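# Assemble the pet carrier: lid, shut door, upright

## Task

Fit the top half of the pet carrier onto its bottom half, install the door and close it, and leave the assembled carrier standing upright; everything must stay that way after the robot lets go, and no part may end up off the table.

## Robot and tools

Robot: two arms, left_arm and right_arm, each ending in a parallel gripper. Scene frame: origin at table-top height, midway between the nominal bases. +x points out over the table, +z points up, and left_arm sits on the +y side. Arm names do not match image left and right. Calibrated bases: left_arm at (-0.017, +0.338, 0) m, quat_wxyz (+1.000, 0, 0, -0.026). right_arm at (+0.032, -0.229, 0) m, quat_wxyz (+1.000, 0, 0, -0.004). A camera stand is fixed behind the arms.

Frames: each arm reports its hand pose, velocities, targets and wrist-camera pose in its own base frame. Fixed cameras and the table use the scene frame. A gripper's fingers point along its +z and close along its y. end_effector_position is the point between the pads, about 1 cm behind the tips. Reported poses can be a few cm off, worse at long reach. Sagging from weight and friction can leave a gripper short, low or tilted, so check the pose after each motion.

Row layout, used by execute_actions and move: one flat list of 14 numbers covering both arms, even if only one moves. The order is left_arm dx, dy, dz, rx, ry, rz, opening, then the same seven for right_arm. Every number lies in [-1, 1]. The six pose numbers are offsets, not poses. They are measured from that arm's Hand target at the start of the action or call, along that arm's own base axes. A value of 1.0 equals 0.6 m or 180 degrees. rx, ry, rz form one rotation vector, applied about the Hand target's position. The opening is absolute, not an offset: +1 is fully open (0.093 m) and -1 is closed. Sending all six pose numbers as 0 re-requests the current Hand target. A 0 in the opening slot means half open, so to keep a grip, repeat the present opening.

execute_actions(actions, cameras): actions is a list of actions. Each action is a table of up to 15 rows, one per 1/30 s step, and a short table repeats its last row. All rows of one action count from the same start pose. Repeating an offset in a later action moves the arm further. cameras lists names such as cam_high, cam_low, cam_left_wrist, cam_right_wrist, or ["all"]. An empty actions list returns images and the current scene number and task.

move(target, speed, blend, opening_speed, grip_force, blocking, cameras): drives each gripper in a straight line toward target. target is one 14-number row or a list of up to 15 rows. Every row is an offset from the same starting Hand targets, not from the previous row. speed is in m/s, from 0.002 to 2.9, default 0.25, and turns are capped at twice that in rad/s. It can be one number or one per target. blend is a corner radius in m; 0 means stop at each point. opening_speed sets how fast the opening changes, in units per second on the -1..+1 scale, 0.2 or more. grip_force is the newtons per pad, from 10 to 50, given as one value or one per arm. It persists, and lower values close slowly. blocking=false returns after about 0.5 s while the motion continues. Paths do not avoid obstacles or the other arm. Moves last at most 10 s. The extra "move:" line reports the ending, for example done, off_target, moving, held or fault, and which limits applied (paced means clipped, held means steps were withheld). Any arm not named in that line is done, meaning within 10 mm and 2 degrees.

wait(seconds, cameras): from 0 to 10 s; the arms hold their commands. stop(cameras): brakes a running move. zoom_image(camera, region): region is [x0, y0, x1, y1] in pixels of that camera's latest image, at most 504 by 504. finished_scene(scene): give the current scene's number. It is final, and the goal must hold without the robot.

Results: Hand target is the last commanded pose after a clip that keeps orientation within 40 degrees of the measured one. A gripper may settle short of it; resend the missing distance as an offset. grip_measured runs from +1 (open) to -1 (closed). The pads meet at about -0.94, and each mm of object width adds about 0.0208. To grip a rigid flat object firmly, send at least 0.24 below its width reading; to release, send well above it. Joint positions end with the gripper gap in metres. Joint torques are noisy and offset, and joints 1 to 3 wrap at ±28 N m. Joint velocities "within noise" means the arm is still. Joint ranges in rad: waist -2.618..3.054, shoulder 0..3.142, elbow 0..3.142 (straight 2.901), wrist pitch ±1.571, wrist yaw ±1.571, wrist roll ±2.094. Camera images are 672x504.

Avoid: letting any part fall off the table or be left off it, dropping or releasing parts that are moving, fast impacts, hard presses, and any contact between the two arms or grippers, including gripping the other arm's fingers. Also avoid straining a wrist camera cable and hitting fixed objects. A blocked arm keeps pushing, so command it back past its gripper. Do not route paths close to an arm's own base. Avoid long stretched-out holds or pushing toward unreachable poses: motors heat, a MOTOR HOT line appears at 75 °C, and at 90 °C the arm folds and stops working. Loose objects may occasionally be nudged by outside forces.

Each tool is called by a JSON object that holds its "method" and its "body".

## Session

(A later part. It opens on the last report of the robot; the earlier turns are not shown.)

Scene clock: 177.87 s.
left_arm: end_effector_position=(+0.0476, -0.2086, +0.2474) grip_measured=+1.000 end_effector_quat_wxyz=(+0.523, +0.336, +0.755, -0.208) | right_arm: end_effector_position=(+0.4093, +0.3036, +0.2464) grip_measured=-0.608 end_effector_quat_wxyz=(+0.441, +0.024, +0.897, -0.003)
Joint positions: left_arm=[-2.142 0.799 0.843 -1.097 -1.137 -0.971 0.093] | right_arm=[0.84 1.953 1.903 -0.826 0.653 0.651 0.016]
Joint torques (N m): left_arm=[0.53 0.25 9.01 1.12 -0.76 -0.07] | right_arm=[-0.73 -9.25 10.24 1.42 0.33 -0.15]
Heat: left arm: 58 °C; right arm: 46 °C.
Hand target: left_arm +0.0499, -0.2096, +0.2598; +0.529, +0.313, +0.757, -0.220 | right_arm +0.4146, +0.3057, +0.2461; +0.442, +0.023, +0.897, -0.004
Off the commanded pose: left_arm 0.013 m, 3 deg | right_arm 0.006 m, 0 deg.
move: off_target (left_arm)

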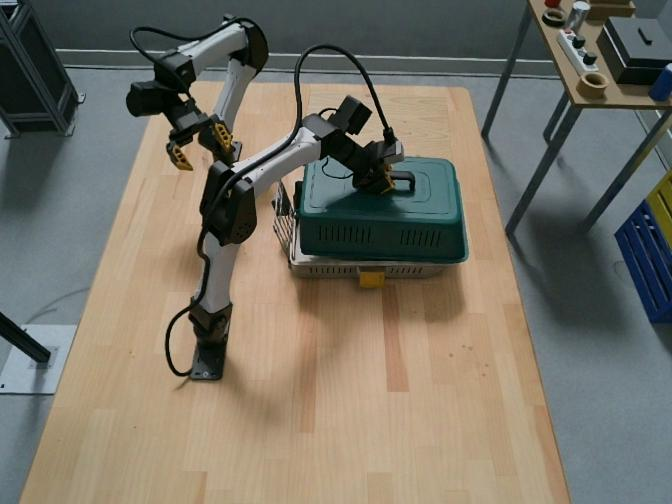

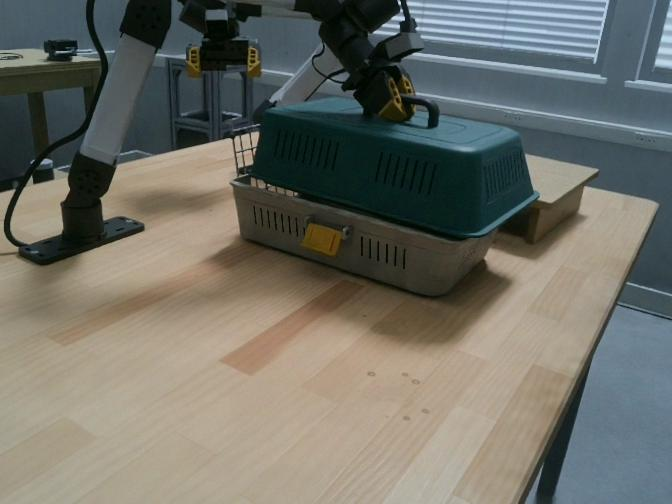

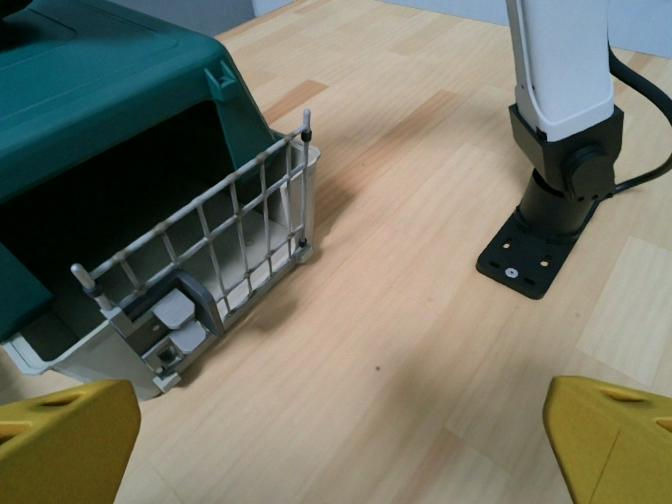

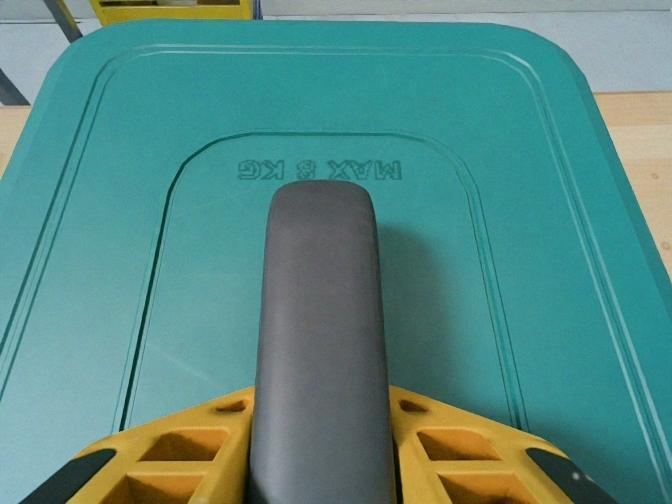

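{"method": "move", "body": {"target": [0,0,0,0,0,0,1,0.01,0.0,0.12,0,-0.03,0,-1], "cameras": ["all"], "speed": 0.08}}

{"method": "zoom_image", "body": {"camera": "cam_low", "region": [200, 60, 560, 310]}}

{"method": "zoom_image", "body": {"camera": "cam_high", "region": [250, 130, 490, 310]}}

Scene clock: 182.60 s.
left_arm: end_effector_position=(+0.0476, -0.2086, +0.2474) grip_measured=+1.000 end_effector_quat_wxyz=(+0.523, +0.336, +0.755, -0.208) | right_arm: end_effector_position=(+0.4119, +0.3038, +0.2831) grip_measured=-0.618 end_effector_quat_wxyz=(+0.441, +0.001, +0.897, -0.023)
Joint positions: left_arm=[-2.142 0.799 0.843 -1.097 -1.137 -0.971 0.093] | right_arm=[0.84 2.026 2.161 -1.022 0.666 0.598 0.016]
Joint torques (N m): left_arm=[0.47 0.02 8.98 1.1 -0.76 -0.09] | right_arm=[-0.12 -12.94 12.25 1.84 0.76 -0.14]
Heat: left arm: 58 °C; right arm: 47 °C.
Hand target: left_arm +0.0499, -0.2096, +0.2598; +0.529, +0.313, +0.757, -0.220 | right_arm +0.4205, +0.3057, +0.3180; +0.484, +0.023, +0.875, -0.003
Off the commanded pose: left_arm 0.013 m, 3 deg | right_arm 0.036 m, 6 deg.
move: off_target (left_arm, right_arm)

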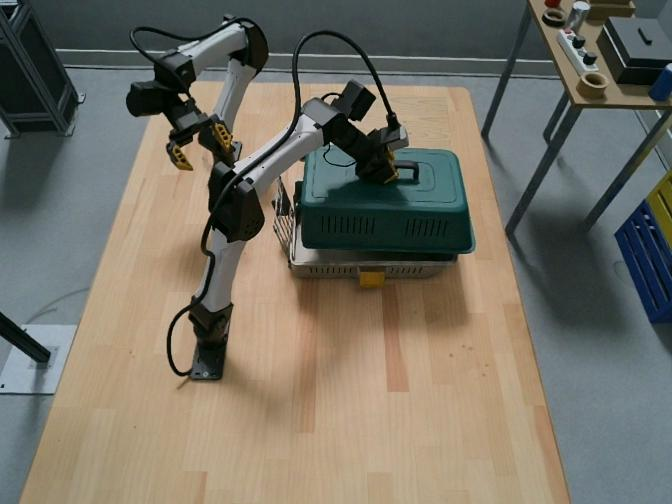

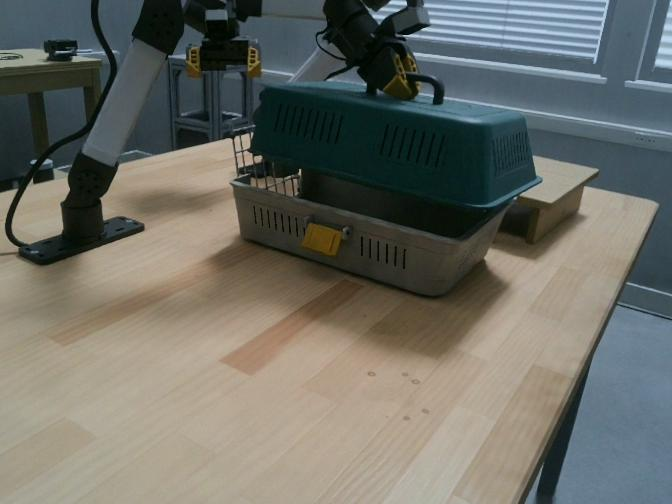

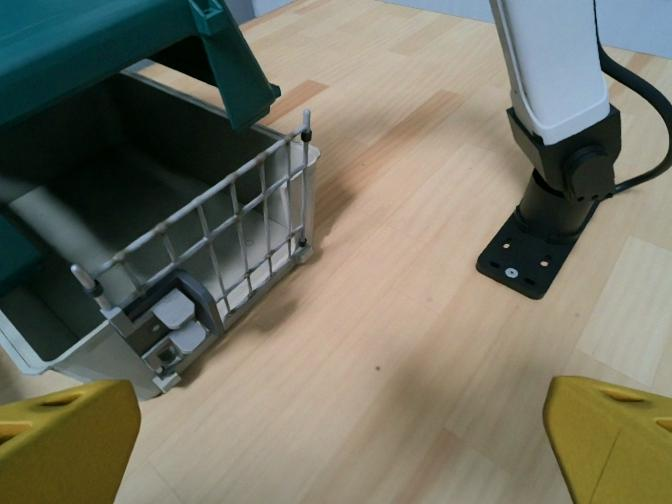

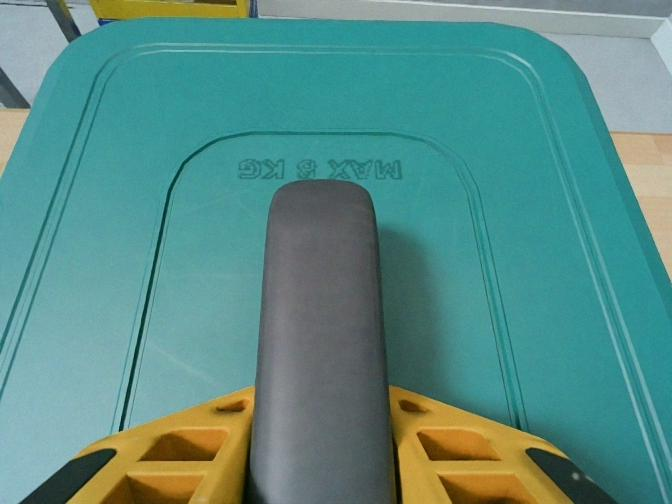

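Scaled by 1.400 from the camera's 672x504 image, which has a finer 960x720 frame.

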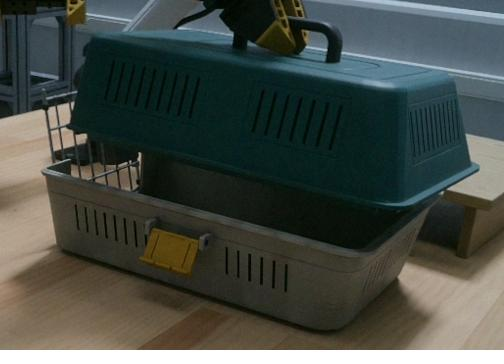

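Scaled by 2.100 from the camera's 672x504 image, which has a finer 960x720 frame.

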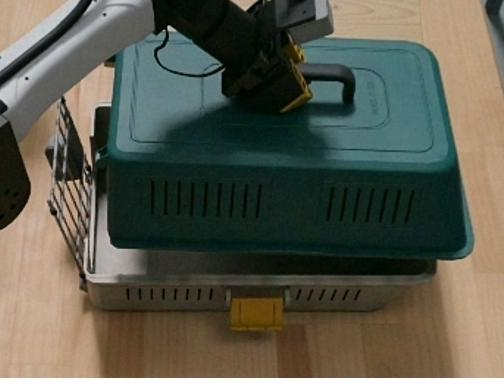

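{"method": "move", "body": {"target": [0,0,0,0,0,0,1,-0.035,-0.01,0.02,0.017,0,0.02,-1], "cameras": ["all"], "speed": 0.08}}

{"method": "zoom_image", "body": {"camera": "cam_high", "region": [250, 130, 490, 310]}}

{"method": "zoom_image", "body": {"camera": "cam_low", "region": [200, 60, 560, 310]}}

Scene clock: 194.50 s.
left_arm: end_effector_position=(+0.0476, -0.2086, +0.2474) grip_measured=+1.000 end_effector_quat_wxyz=(+0.523, +0.336, +0.755, -0.208) | right_arm: end_effector_position=(+0.3981, +0.2980, +0.2906) grip_measured=-0.618 end_effector_quat_wxyz=(+0.437, -0.009, +0.899, +0.000)
Joint positions: left_arm=[-2.142 0.799 0.843 -1.097 -1.137 -0.971 0.093] | right_arm=[0.84 1.937 2.066 -0.989 0.619 0.584 0.016]
Joint torques (N m): left_arm=[0.47 0.25 9.02 1.12 -0.77 -0.08] | right_arm=[0.38 -16.34 7.94 2.16 0.57 -0.13]
Heat: left arm: 58 °C; right arm: 49 °C.
Hand target: left_arm +0.0499, -0.2096, +0.2598; +0.529, +0.313, +0.757, -0.220 | right_arm +0.3995, +0.2997, +0.3302; +0.483, +0.009, +0.875, +0.035
Off the commanded pose: left_arm 0.013 m, 3 deg | right_arm 0.040 m, 7 deg.
move: off_target (left_arm, right_arm)

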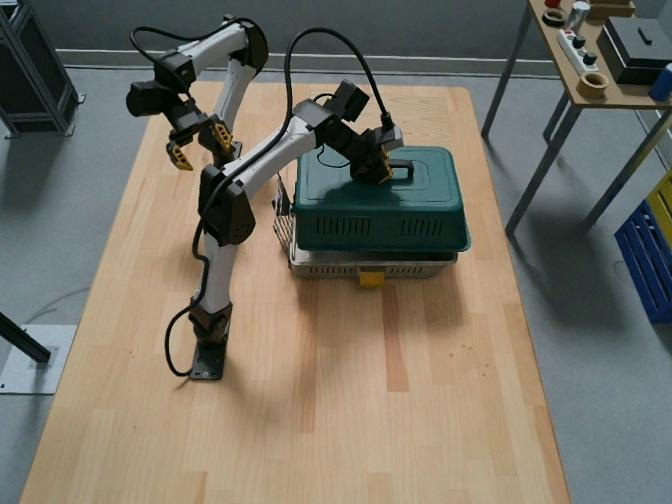

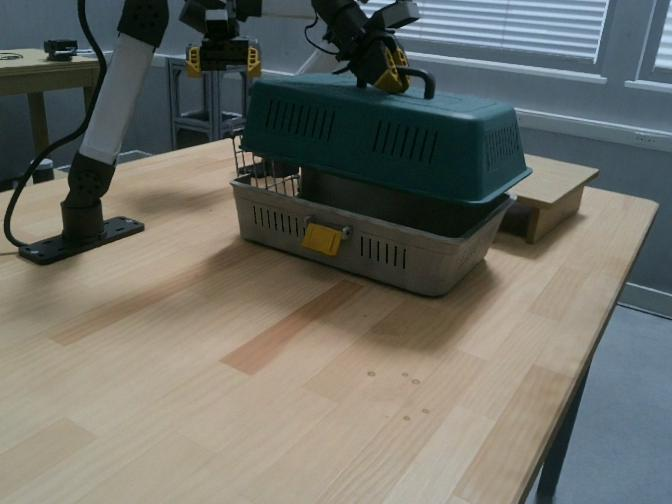

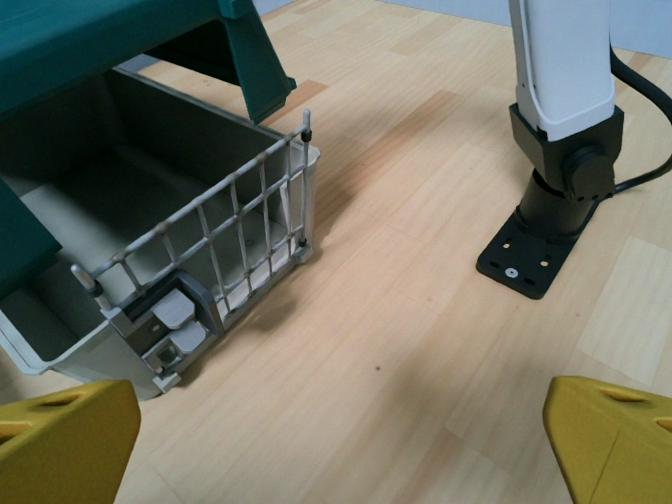

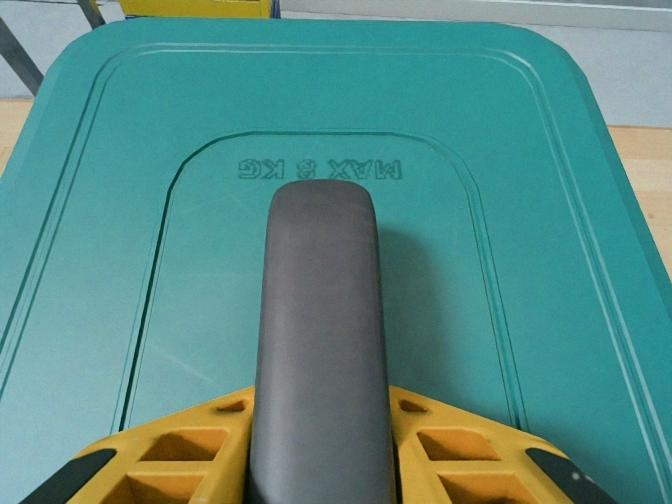

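Scaled by 2.100 from the camera's 672x504 image, which has a finer 960x720 frame.

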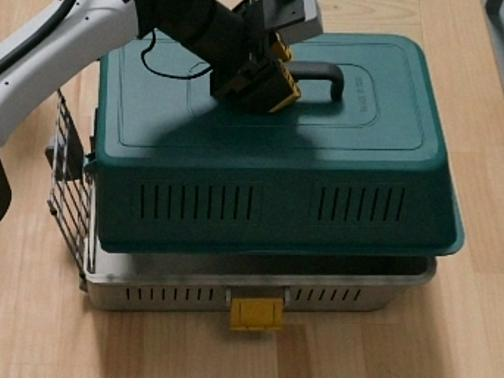

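Scaled by 1.400 from the camera's 672x504 image, which has a finer 960x720 frame.

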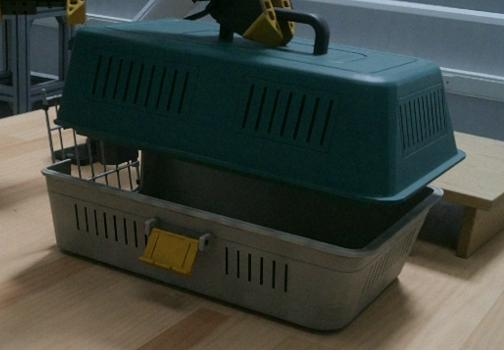

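{"method": "move", "body": {"target": [-0.03,0.03,0.13,0,0,0.07,1,-0.01,-0.005,0,0,0,0.011,-1], "cameras": ["cam_left_wrist","cam_high"], "speed": 0.12}}

{"method": "zoom_image", "body": {"camera": "cam_high", "region": [250, 130, 490, 310]}}

Scene clock: 200.57 s.
left_arm: end_effector_position=(+0.0333, -0.1940, +0.3305) grip_measured=+1.000 end_effector_quat_wxyz=(+0.502, +0.310, +0.761, -0.268) | right_arm: end_effector_position=(+0.3918, +0.2966, +0.2868) grip_measured=-0.618 end_effector_quat_wxyz=(+0.433, -0.027, +0.901, +0.006)
Joint positions: left_arm=[-2.319 0.929 1.253 -1.564 -1.19 -1.319 0.093] | right_arm=[0.84 1.895 1.995 -0.954 0.592 0.554 0.016]
Joint torques (N m): left_arm=[-0.36 -0.44 7.58 0.8 -0.6 0.2] | right_arm=[0.16 -16.81 7.88 2.2 0.54 -0.15]
Heat: left arm: 58 °C; right arm: 49 °C.
Hand target: left_arm +0.0319, -0.1916, +0.3378; +0.550, +0.228, +0.787, -0.160 | right_arm +0.3935, +0.2968, +0.3300; +0.482, -0.007, +0.875, +0.044
Off the commanded pose: left_arm 0.008 m, 17 deg | right_arm 0.043 m, 8 deg.
joint sent to its limit (left arm) — joint 4 (wrist pitch), lower limit. The joint targets are off in orientation, not in position.
move: off_target (left_arm, right_arm)
Images, in order (width x height): cam_high 672x504, cam_left_wrist 672x504.

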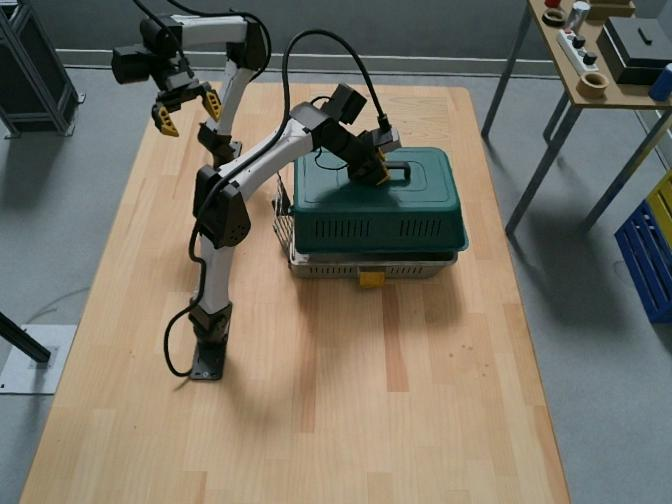

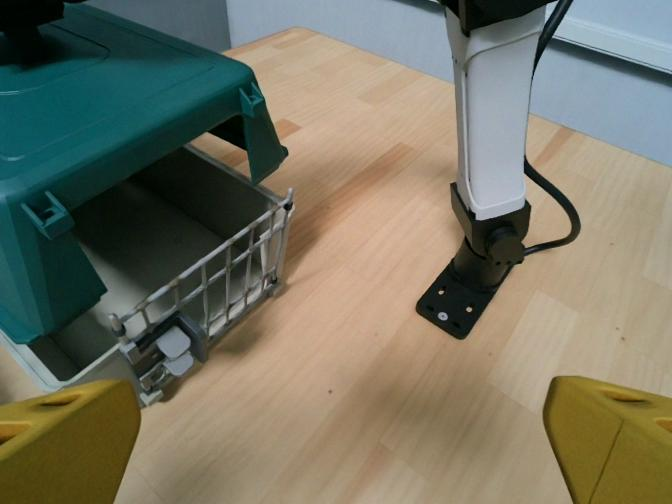

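Scaled by 2.100 from the camera's 672x504 image, which has a finer 960x720 frame.

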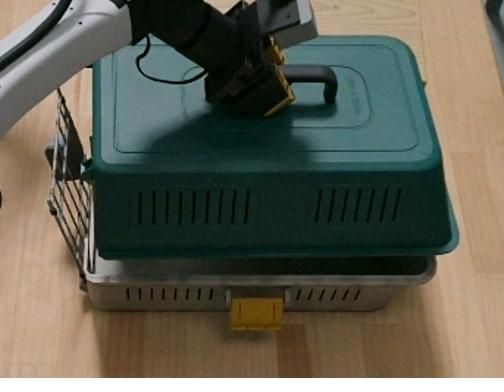

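{"method": "move", "body": {"target": [0,0,0,0,0,0,1,-0.033,0.015,0.005,0.009,0,0,-1], "cameras": ["cam_left_wrist","cam_high"], "speed": 0.08}}

{"method": "zoom_image", "body": {"camera": "cam_high", "region": [250, 130, 490, 310]}}

{"method": "zoom_image", "body": {"camera": "cam_left_wrist", "region": [0, 50, 336, 410]}}

Scene clock: 216.20 s.
left_arm: end_effector_position=(+0.0334, -0.1939, +0.3305) grip_measured=+1.000 end_effector_quat_wxyz=(+0.503, +0.311, +0.761, -0.267) | right_arm: end_effector_position=(+0.3724, +0.3120, +0.2925) grip_measured=-0.618 end_effector_quat_wxyz=(+0.437, -0.032, +0.899, +0.025)
Joint positions: left_arm=[-2.319 0.929 1.253 -1.564 -1.19 -1.319 0.093] | right_arm=[0.895 1.871 1.979 -0.953 0.601 0.59 0.016]
Joint torques (N m): left_arm=[-0.35 -0.57 7.72 0.79 -0.62 0.26] | right_arm=[-0.09 -16.4 7.88 2.02 0.7 0.07]
Heat: left arm: 58 °C; right arm: 51 °C.
Hand target: left_arm +0.0320, -0.1916, +0.3378; +0.550, +0.228, +0.787, -0.160 | right_arm +0.3737, +0.3057, +0.3330; +0.482, +0.000, +0.874, +0.056
Off the commanded pose: left_arm 0.008 m, 17 deg | right_arm 0.041 m, 8 deg.
joint sent to its limit (left arm) — joint 4 (wrist pitch), lower limit. The joint targets are off in orientation, not in position.
move: off_target (left_arm, right_arm)
Images, in order (width x height): cam_high 672x504, cam_left_wrist 672x504.

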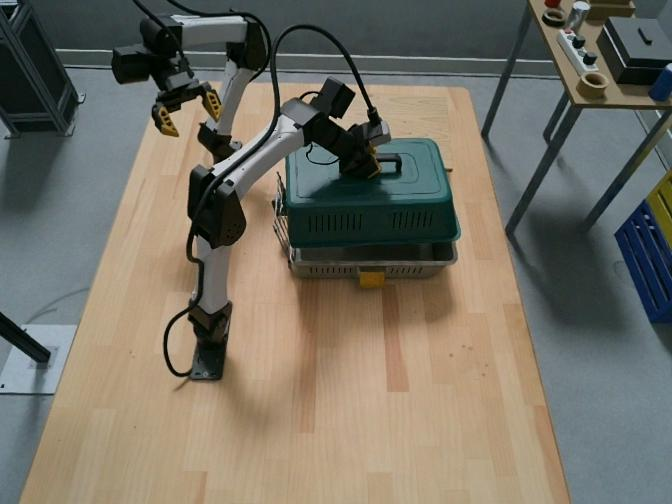

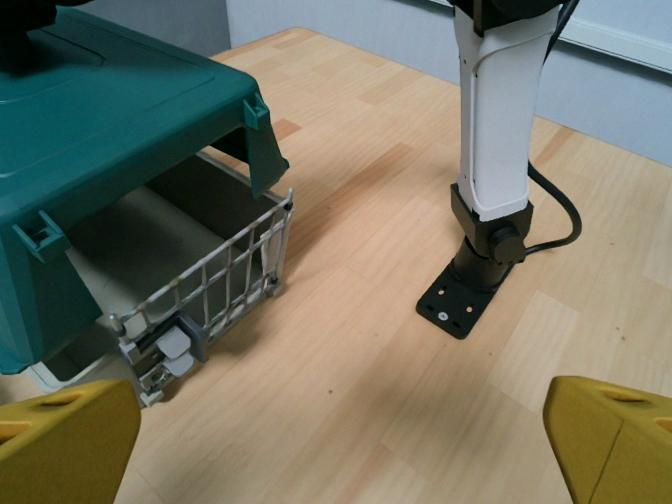

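Scaled by 2.100 from the camera's 672x504 image, which has a finer 960x720 frame.

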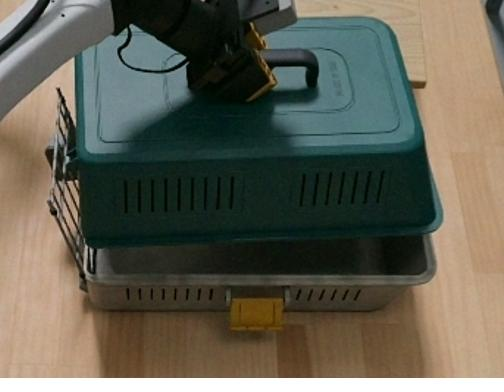

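Scaled by 1.400 from the camera's 672x504 image, which has a finer 960x720 frame.

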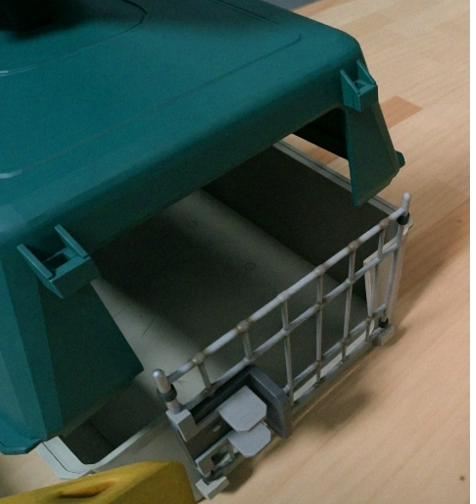

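{"method": "move", "body": {"target": [0,0,0,0,0,0,1,0,-0.01,-0.02,0,0,0,-1], "cameras": ["cam_left_wrist","cam_high"], "speed": 0.06}}

{"method": "zoom_image", "body": {"camera": "cam_high", "region": [250, 130, 490, 310]}}

{"method": "zoom_image", "body": {"camera": "cam_left_wrist", "region": [0, 50, 336, 410]}}

Scene clock: 220.80 s.
left_arm: end_effector_position=(+0.0334, -0.1939, +0.3305) grip_measured=+1.000 end_effector_quat_wxyz=(+0.503, +0.311, +0.761, -0.267) | right_arm: end_effector_position=(+0.3670, +0.3044, +0.2794) grip_measured=-0.618 end_effector_quat_wxyz=(+0.433, -0.032, +0.901, +0.021)
Joint positions: left_arm=[-2.319 0.929 1.253 -1.564 -1.19 -1.319 0.093] | right_arm=[0.893 1.825 1.873 -0.908 0.601 0.593 0.016]
Joint torques (N m): left_arm=[-0.5 -0.57 7.53 0.79 -0.6 0.22] | right_arm=[-0.9 -15.87 8.01 2.21 0.66 -0.03]
Heat: left arm: 57 °C; right arm: 53 °C.
Hand target: left_arm +0.0320, -0.1916, +0.3378; +0.550, +0.228, +0.787, -0.160 | right_arm +0.3738, +0.2997, +0.3211; +0.482, +0.000, +0.874, +0.056
Off the commanded pose: left_arm 0.008 m, 17 deg | right_arm 0.042 m, 8 deg.
joint sent to its limit (left arm) — joint 4 (wrist pitch), lower limit. The joint targets are off in orientation, not in position.
move: off_target (left_arm, right_arm)
Images, in order (width x height): cam_high 672x504, cam_left_wrist 672x504.

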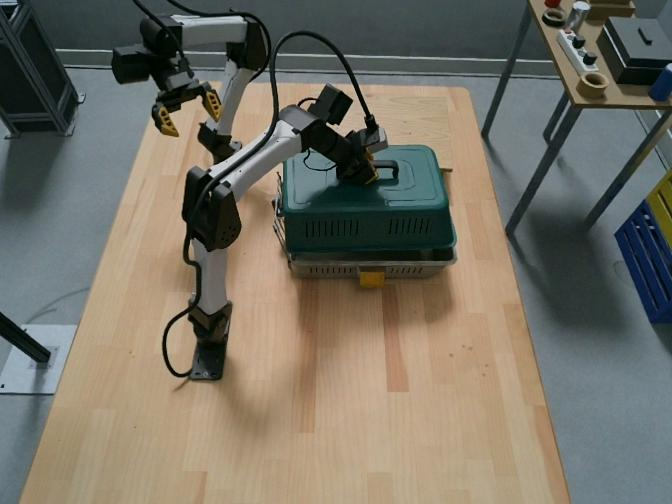

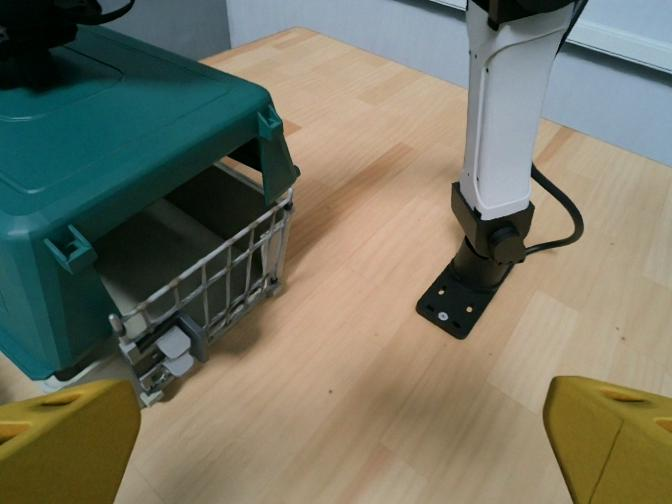

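Scaled by 2.100 from the camera's 672x504 image, which has a finer 960x720 frame.

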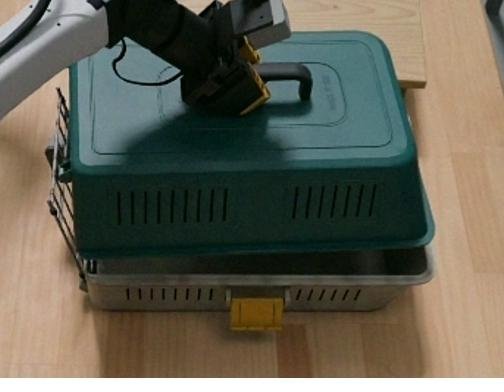

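Scaled by 1.400 from the camera's 672x504 image, which has a finer 960x720 frame.

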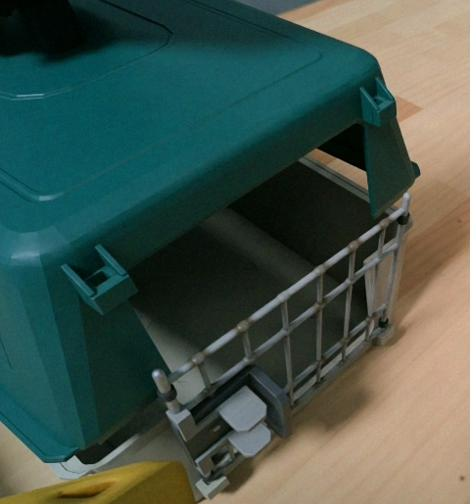

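{"method": "move", "body": {"target": [[0.12,0.003,-0.05,0.015,0.023,-0.015,-0.97,0,0,0,0,0,0,-1],[0.22,0.003,-0.22,0.015,0.023,-0.015,-0.97,0,0,0,0,0,0,-1]], "blend": [0.03,0], "cameras": ["all"]}}

{"method": "zoom_image", "body": {"camera": "cam_high", "region": [200, 110, 440, 290]}}

Scene clock: 247.60 s.
left_arm: end_effector_position=(+0.1624, -0.1865, +0.2035) grip_measured=-0.964 end_effector_quat_wxyz=(+0.506, +0.254, +0.809, -0.156) | right_arm: end_effector_position=(+0.3670, +0.3044, +0.2795) grip_measured=-0.618 end_effector_quat_wxyz=(+0.433, -0.032, +0.901, +0.021)
Joint positions: left_arm=[-1.212 0.575 0.567 -0.528 -0.54 -0.292 0] | right_arm=[0.893 1.825 1.873 -0.907 0.601 0.593 0.016]
Joint torques (N m): left_arm=[0.73 0.42 6.3 2.29 -0.09 0.3] | right_arm=[-0.88 -15.88 8.03 2.19 0.66 -0.03]
Heat: left arm: 57 °C; right arm: 58 °C.
Hand target: left_arm +0.1640, -0.1898, +0.2058; +0.512, +0.254, +0.804, -0.163 | right_arm +0.3738, +0.2997, +0.3211; +0.482, +0.000, +0.874, +0.056
Off the commanded pose: left_arm 0.004 m, 1 deg | right_arm 0.042 m, 8 deg.
move: off_target (right_arm)

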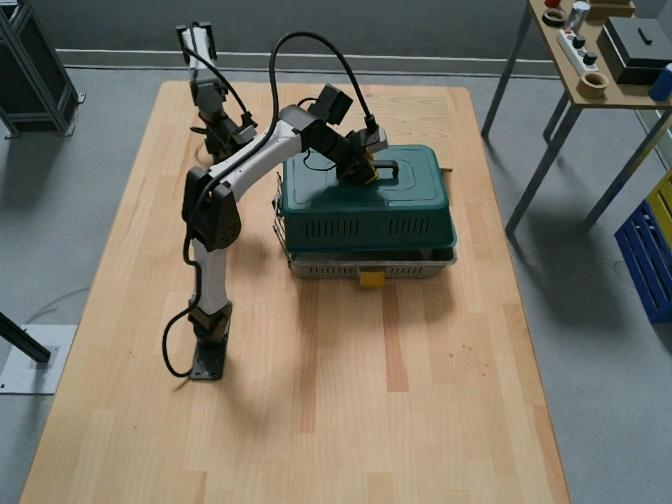

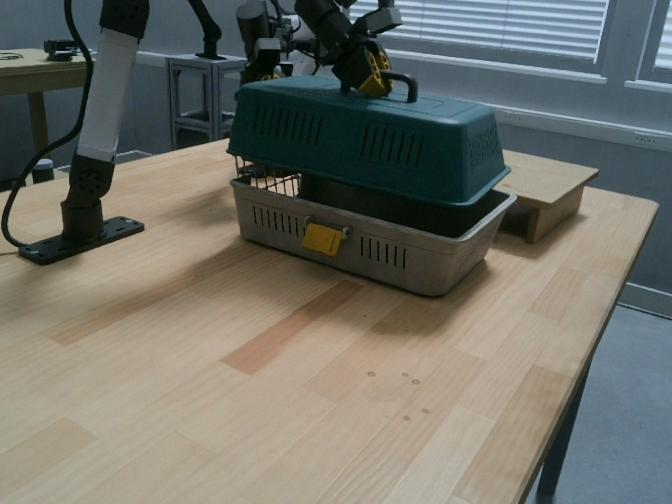

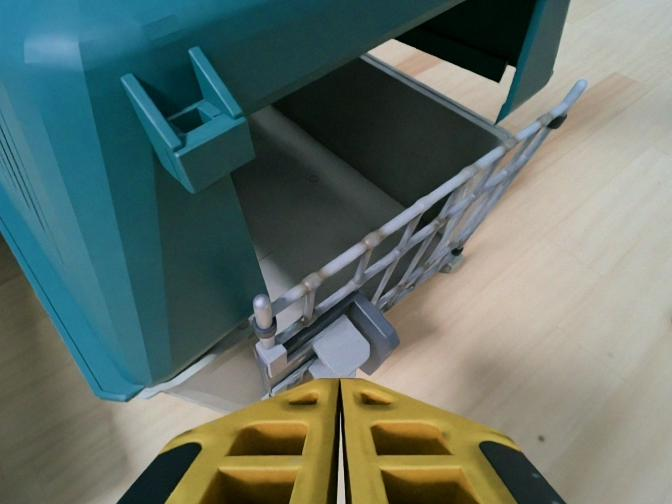

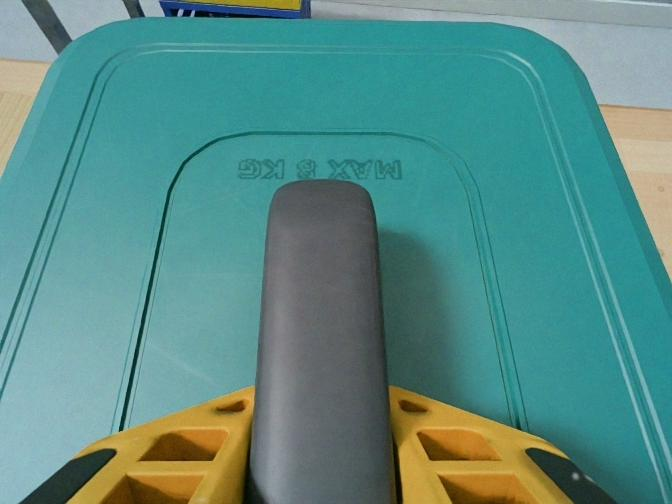

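Scaled by 2.100 from the camera's 672x504 image, which has a finer 960x720 frame.

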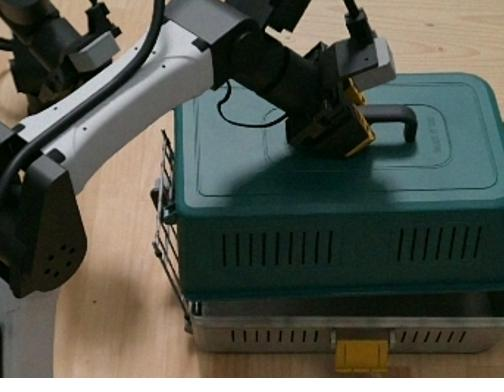

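{"method": "move", "body": {"target": [0.045,-0.042,-0.06,0,0,0,-0.97,0,0,0,0,0,0,-1], "speed": 0.1, "cameras": ["cam_left_wrist","cam_high"]}}

{"method": "zoom_image", "body": {"camera": "cam_high", "region": [200, 110, 440, 290]}}

Scene clock: 252.83 s.
left_arm: end_effector_position=(+0.1889, -0.2118, +0.1679) grip_measured=-0.964 end_effector_quat_wxyz=(+0.506, +0.252, +0.810, -0.158) | right_arm: end_effector_position=(+0.3670, +0.3044, +0.2795) grip_measured=-0.618 end_effector_quat_wxyz=(+0.433, -0.032, +0.901, +0.021)
Joint positions: left_arm=[-1.099 0.738 0.444 -0.212 -0.441 -0.232 0] | right_arm=[0.893 1.825 1.873 -0.907 0.601 0.593 0.016]
Joint torques (N m): left_arm=[0.61 -0.4 6.69 2.38 -0.03 0.27] | right_arm=[-0.87 -15.88 8.02 2.2 0.66 -0.03]
Heat: left arm: 57 °C; right arm: 59 °C.
Hand target: left_arm +0.1910, -0.2150, +0.1698; +0.512, +0.254, +0.804, -0.163 | right_arm +0.3738, +0.2997, +0.3211; +0.482, +0.000, +0.874, +0.056
Off the commanded pose: left_arm 0.004 m, 1 deg | right_arm 0.042 m, 8 deg.
move: off_target (right_arm)
Images, in order (width x height): cam_high 672x504, cam_left_wrist 672x504.

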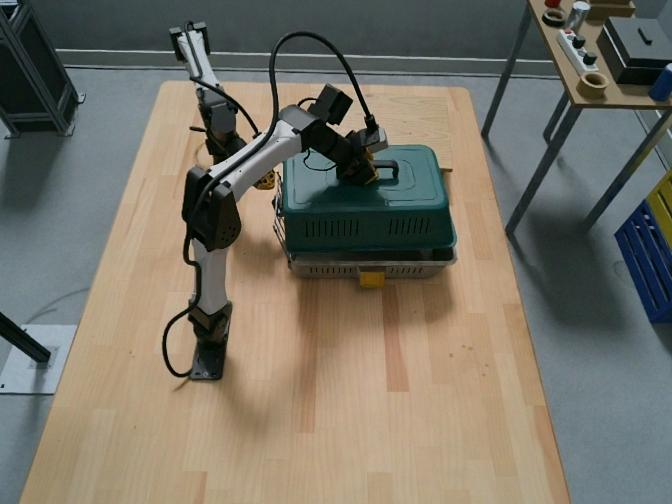

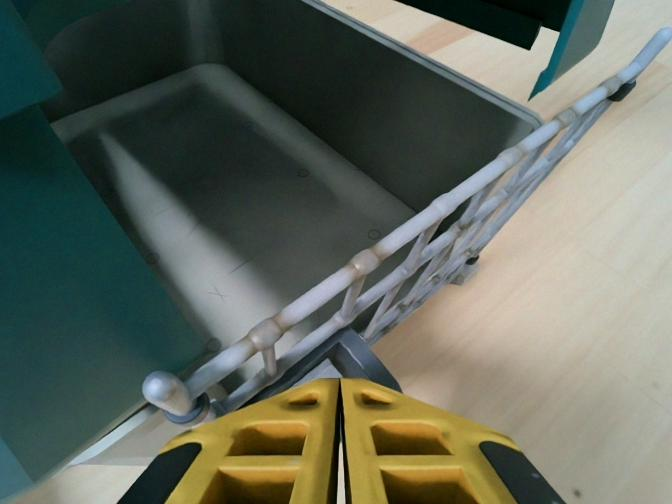

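Scaled by 2.100 from the camera's 672x504 image, which has a finer 960x720 frame.

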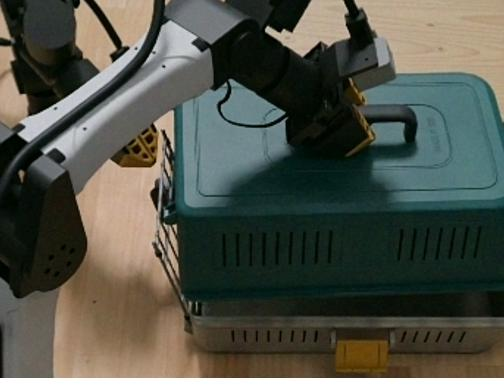

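{"method": "move", "body": {"target": [[0.0,-0.06,0,0,0,0,-0.97,0,0,0,0,0,0,-1],[0.02,-0.065,0,0,0,0,-0.97,0,0,0,0,0,0,-1]], "speed": 0.1, "cameras": ["cam_left_wrist","cam_high","cam_low"]}}

{"method": "zoom_image", "body": {"camera": "cam_high", "region": [200, 110, 440, 290]}}

Scene clock: 257.57 s.
left_arm: end_effector_position=(+0.1967, -0.2436, +0.1507) grip_measured=-0.964 end_effector_quat_wxyz=(+0.495, +0.262, +0.816, -0.145) | right_arm: end_effector_position=(+0.3680, +0.3039, +0.2800) grip_measured=-0.618 end_effector_quat_wxyz=(+0.434, -0.031, +0.900, +0.021)
Joint positions: left_arm=[-1.141 0.96 0.475 -0.069 -0.477 -0.251 0] | right_arm=[0.891 1.825 1.873 -0.904 0.602 0.593 0.016]
Joint torques (N m): left_arm=[0.7 -1.58 10.21 2.34 -0.08 0.27] | right_arm=[-0.7 -15.87 8.03 2.16 0.64 -0.03]
Heat: left arm: 57 °C; right arm: 59 °C.
Hand target: left_arm +0.2029, -0.2540, +0.1698; +0.512, +0.254, +0.804, -0.163 | right_arm +0.3738, +0.2997, +0.3211; +0.482, +0.000, +0.874, +0.056
Off the commanded pose: left_arm 0.023 m, 3 deg | right_arm 0.042 m, 8 deg.
move: off_target (left_arm, right_arm)
Images, in order (width x height): cam_high 672x504, cam_low 672x504, cam_left_wrist 672x504.

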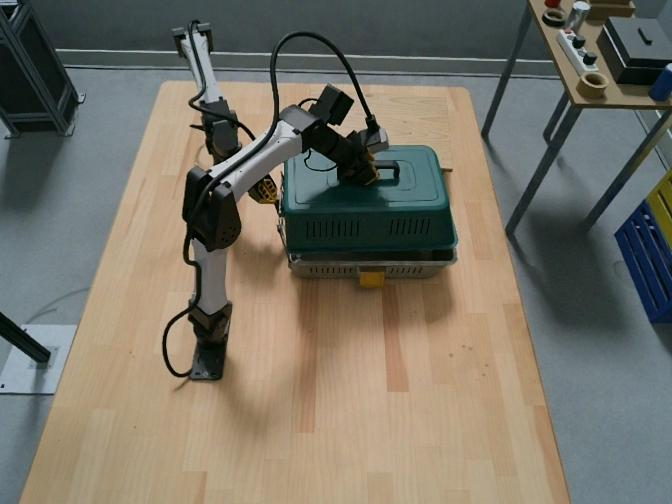

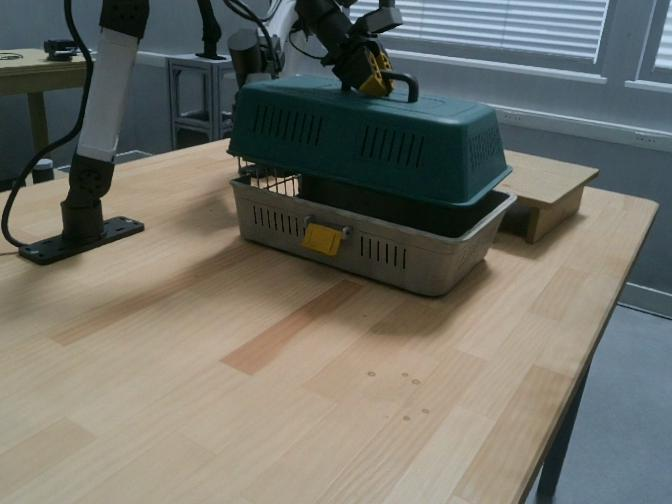

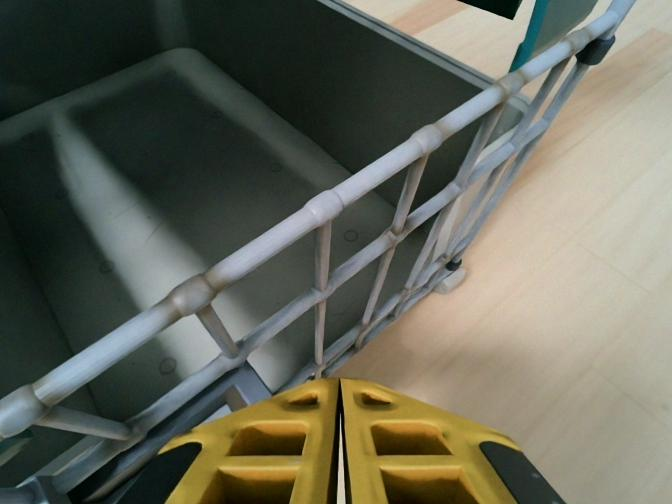

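Scaled by 2.100 from the camera's 672x504 image, which has a finer 960x720 frame.

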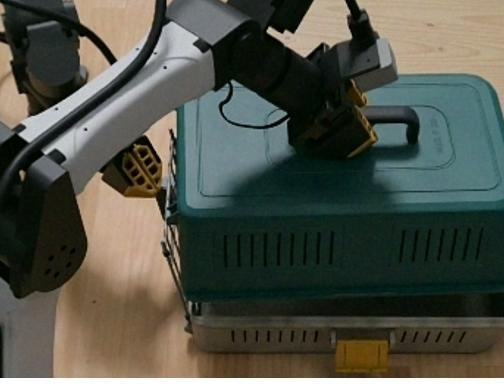

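{"method": "move", "body": {"target": [-0.02,0.02,-0.01,0,0,0,-0.97,0,0,0.05,0,0,0,-1], "speed": 0.1, "cameras": ["cam_left_wrist","cam_high"]}}

{"method": "zoom_image", "body": {"camera": "cam_high", "region": [240, 130, 360, 290]}}

Scene clock: 262.80 s.
left_arm: end_effector_position=(+0.1913, -0.2438, +0.1612) grip_measured=-0.964 end_effector_quat_wxyz=(+0.506, +0.260, +0.806, -0.162) | right_arm: end_effector_position=(+0.3638, +0.2988, +0.3167) grip_measured=-0.618 end_effector_quat_wxyz=(+0.441, -0.027, +0.897, +0.030)
Joint positions: left_arm=[-1.159 0.912 0.467 -0.069 -0.478 -0.251 0] | right_arm=[0.891 1.833 2.024 -1.022 0.602 0.593 0.016]
Joint torques (N m): left_arm=[-0.43 -3.34 6.6 2.08 -0.32 0.13] | right_arm=[-0.68 -11.1 12.01 2 0.63 -0.06]
Heat: left arm: 59 °C; right arm: 59 °C.
Hand target: left_arm +0.1909, -0.2421, +0.1639; +0.512, +0.254, +0.804, -0.163 | right_arm +0.3738, +0.2997, +0.3510; +0.482, +0.000, +0.874, +0.056
Off the commanded pose: left_arm 0.003 m, 1 deg | right_arm 0.036 m, 7 deg.
move: off_target (right_arm)
Images, in order (width x height): cam_high 672x504, cam_left_wrist 672x504.

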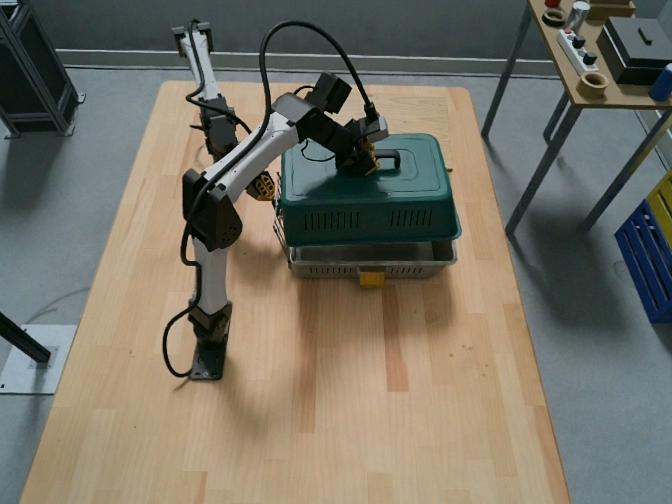

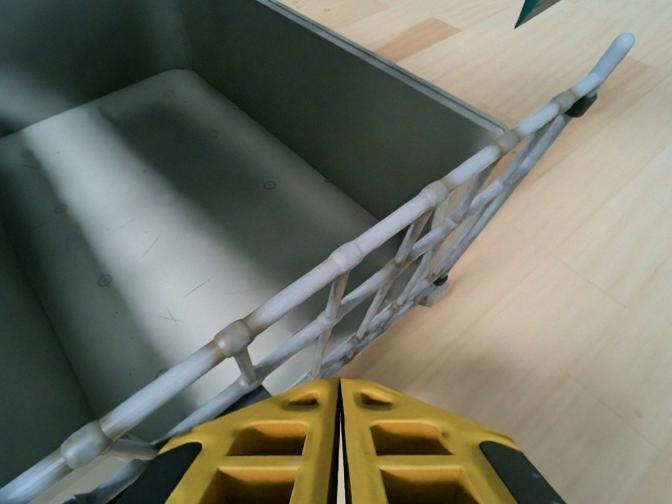

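Scaled by 3.150 from the camera's 672x504 image, which has a finer 960x720 frame.

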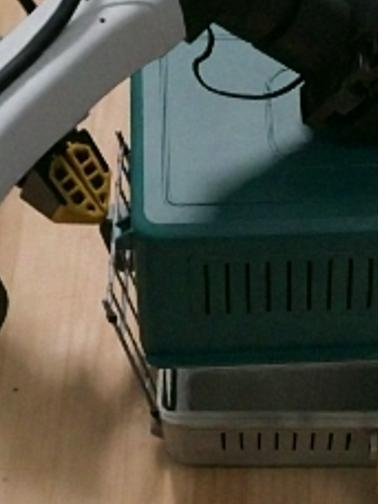

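{"method": "move", "body": {"target": [0.045,-0.006,0,0,0,0,-0.97,0,0.01,0,0,0,0,-1], "speed": 0.06, "cameras": ["cam_left_wrist","cam_high","cam_low"]}}

{"method": "zoom_image", "body": {"camera": "cam_high", "region": [240, 130, 360, 290]}}

{"method": "zoom_image", "body": {"camera": "cam_low", "region": [200, 60, 420, 260]}}

Scene clock: 273.27 s.
left_arm: end_effector_position=(+0.2150, -0.2382, +0.1548) grip_measured=-0.964 end_effector_quat_wxyz=(+0.504, +0.251, +0.813, -0.150) | right_arm: end_effector_position=(+0.3659, +0.3013, +0.3150) grip_measured=-0.618 end_effector_quat_wxyz=(+0.439, -0.028, +0.898, +0.027)
Joint positions: left_arm=[-1.044 0.968 0.467 -0.007 -0.404 -0.205 0] | right_arm=[0.891 1.852 2.046 -1.032 0.602 0.593 0.016]
Joint torques (N m): left_arm=[0.44 -1.48 8.47 2.38 0.03 0.25] | right_arm=[0.21 -10.97 12.62 1.99 0.7 0.03]
Heat: left arm: 58 °C; right arm: 55 °C.
Hand target: left_arm +0.2179, -0.2456, +0.1639; +0.512, +0.254, +0.804, -0.163 | right_arm +0.3738, +0.3057, +0.3509; +0.482, +0.000, +0.874, +0.056
Off the commanded pose: left_arm 0.012 m, 2 deg | right_arm 0.037 m, 7 deg.
move: off_target (left_arm, right_arm)
Images, in order (width x height): cam_high 672x504, cam_low 672x504, cam_left_wrist 672x504.

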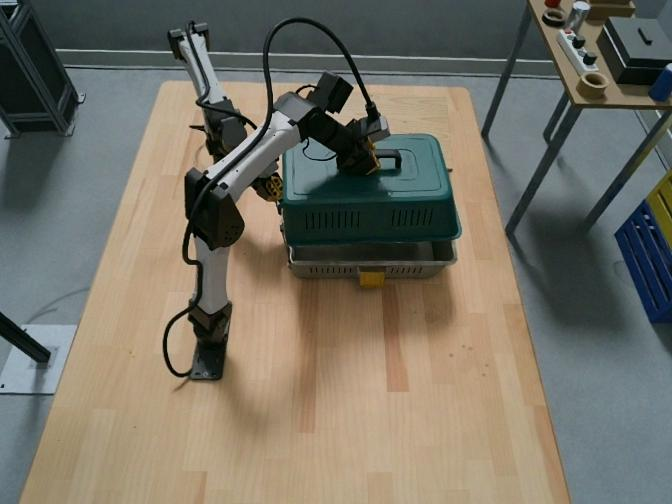

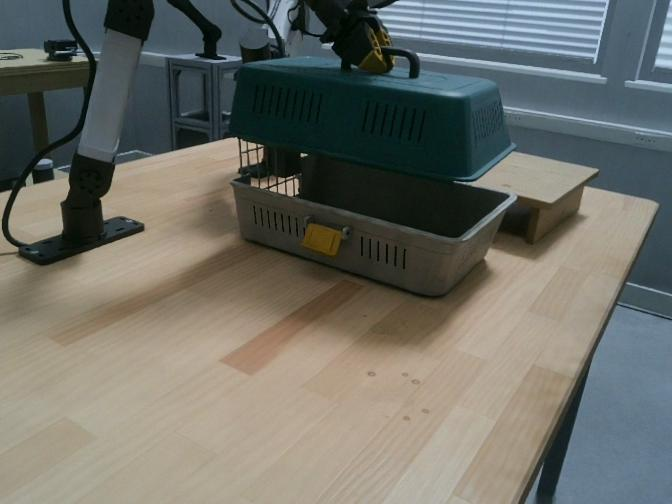

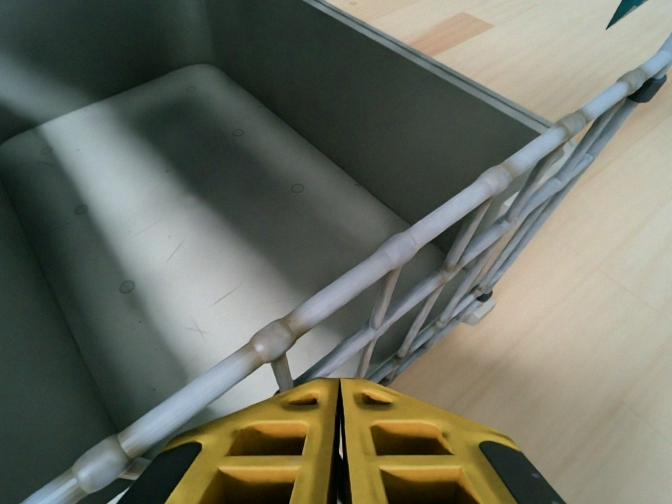

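Scaled by 3.150 from the camera's 672x504 image, which has a finer 960x720 frame.

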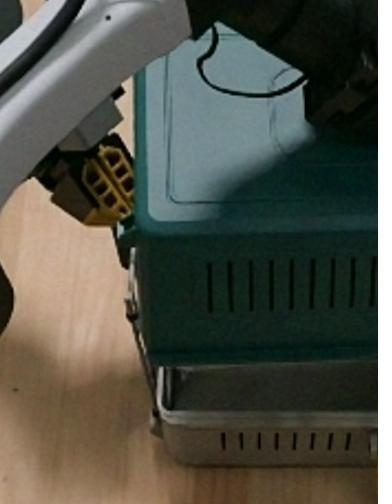

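Scaled by 2.291 from the camera's 672x504 image, which has a finer 960x720 frame.

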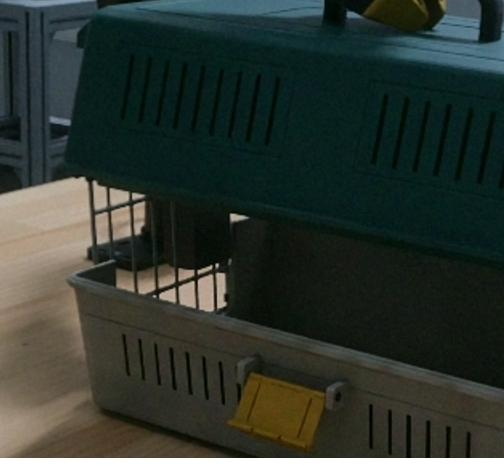

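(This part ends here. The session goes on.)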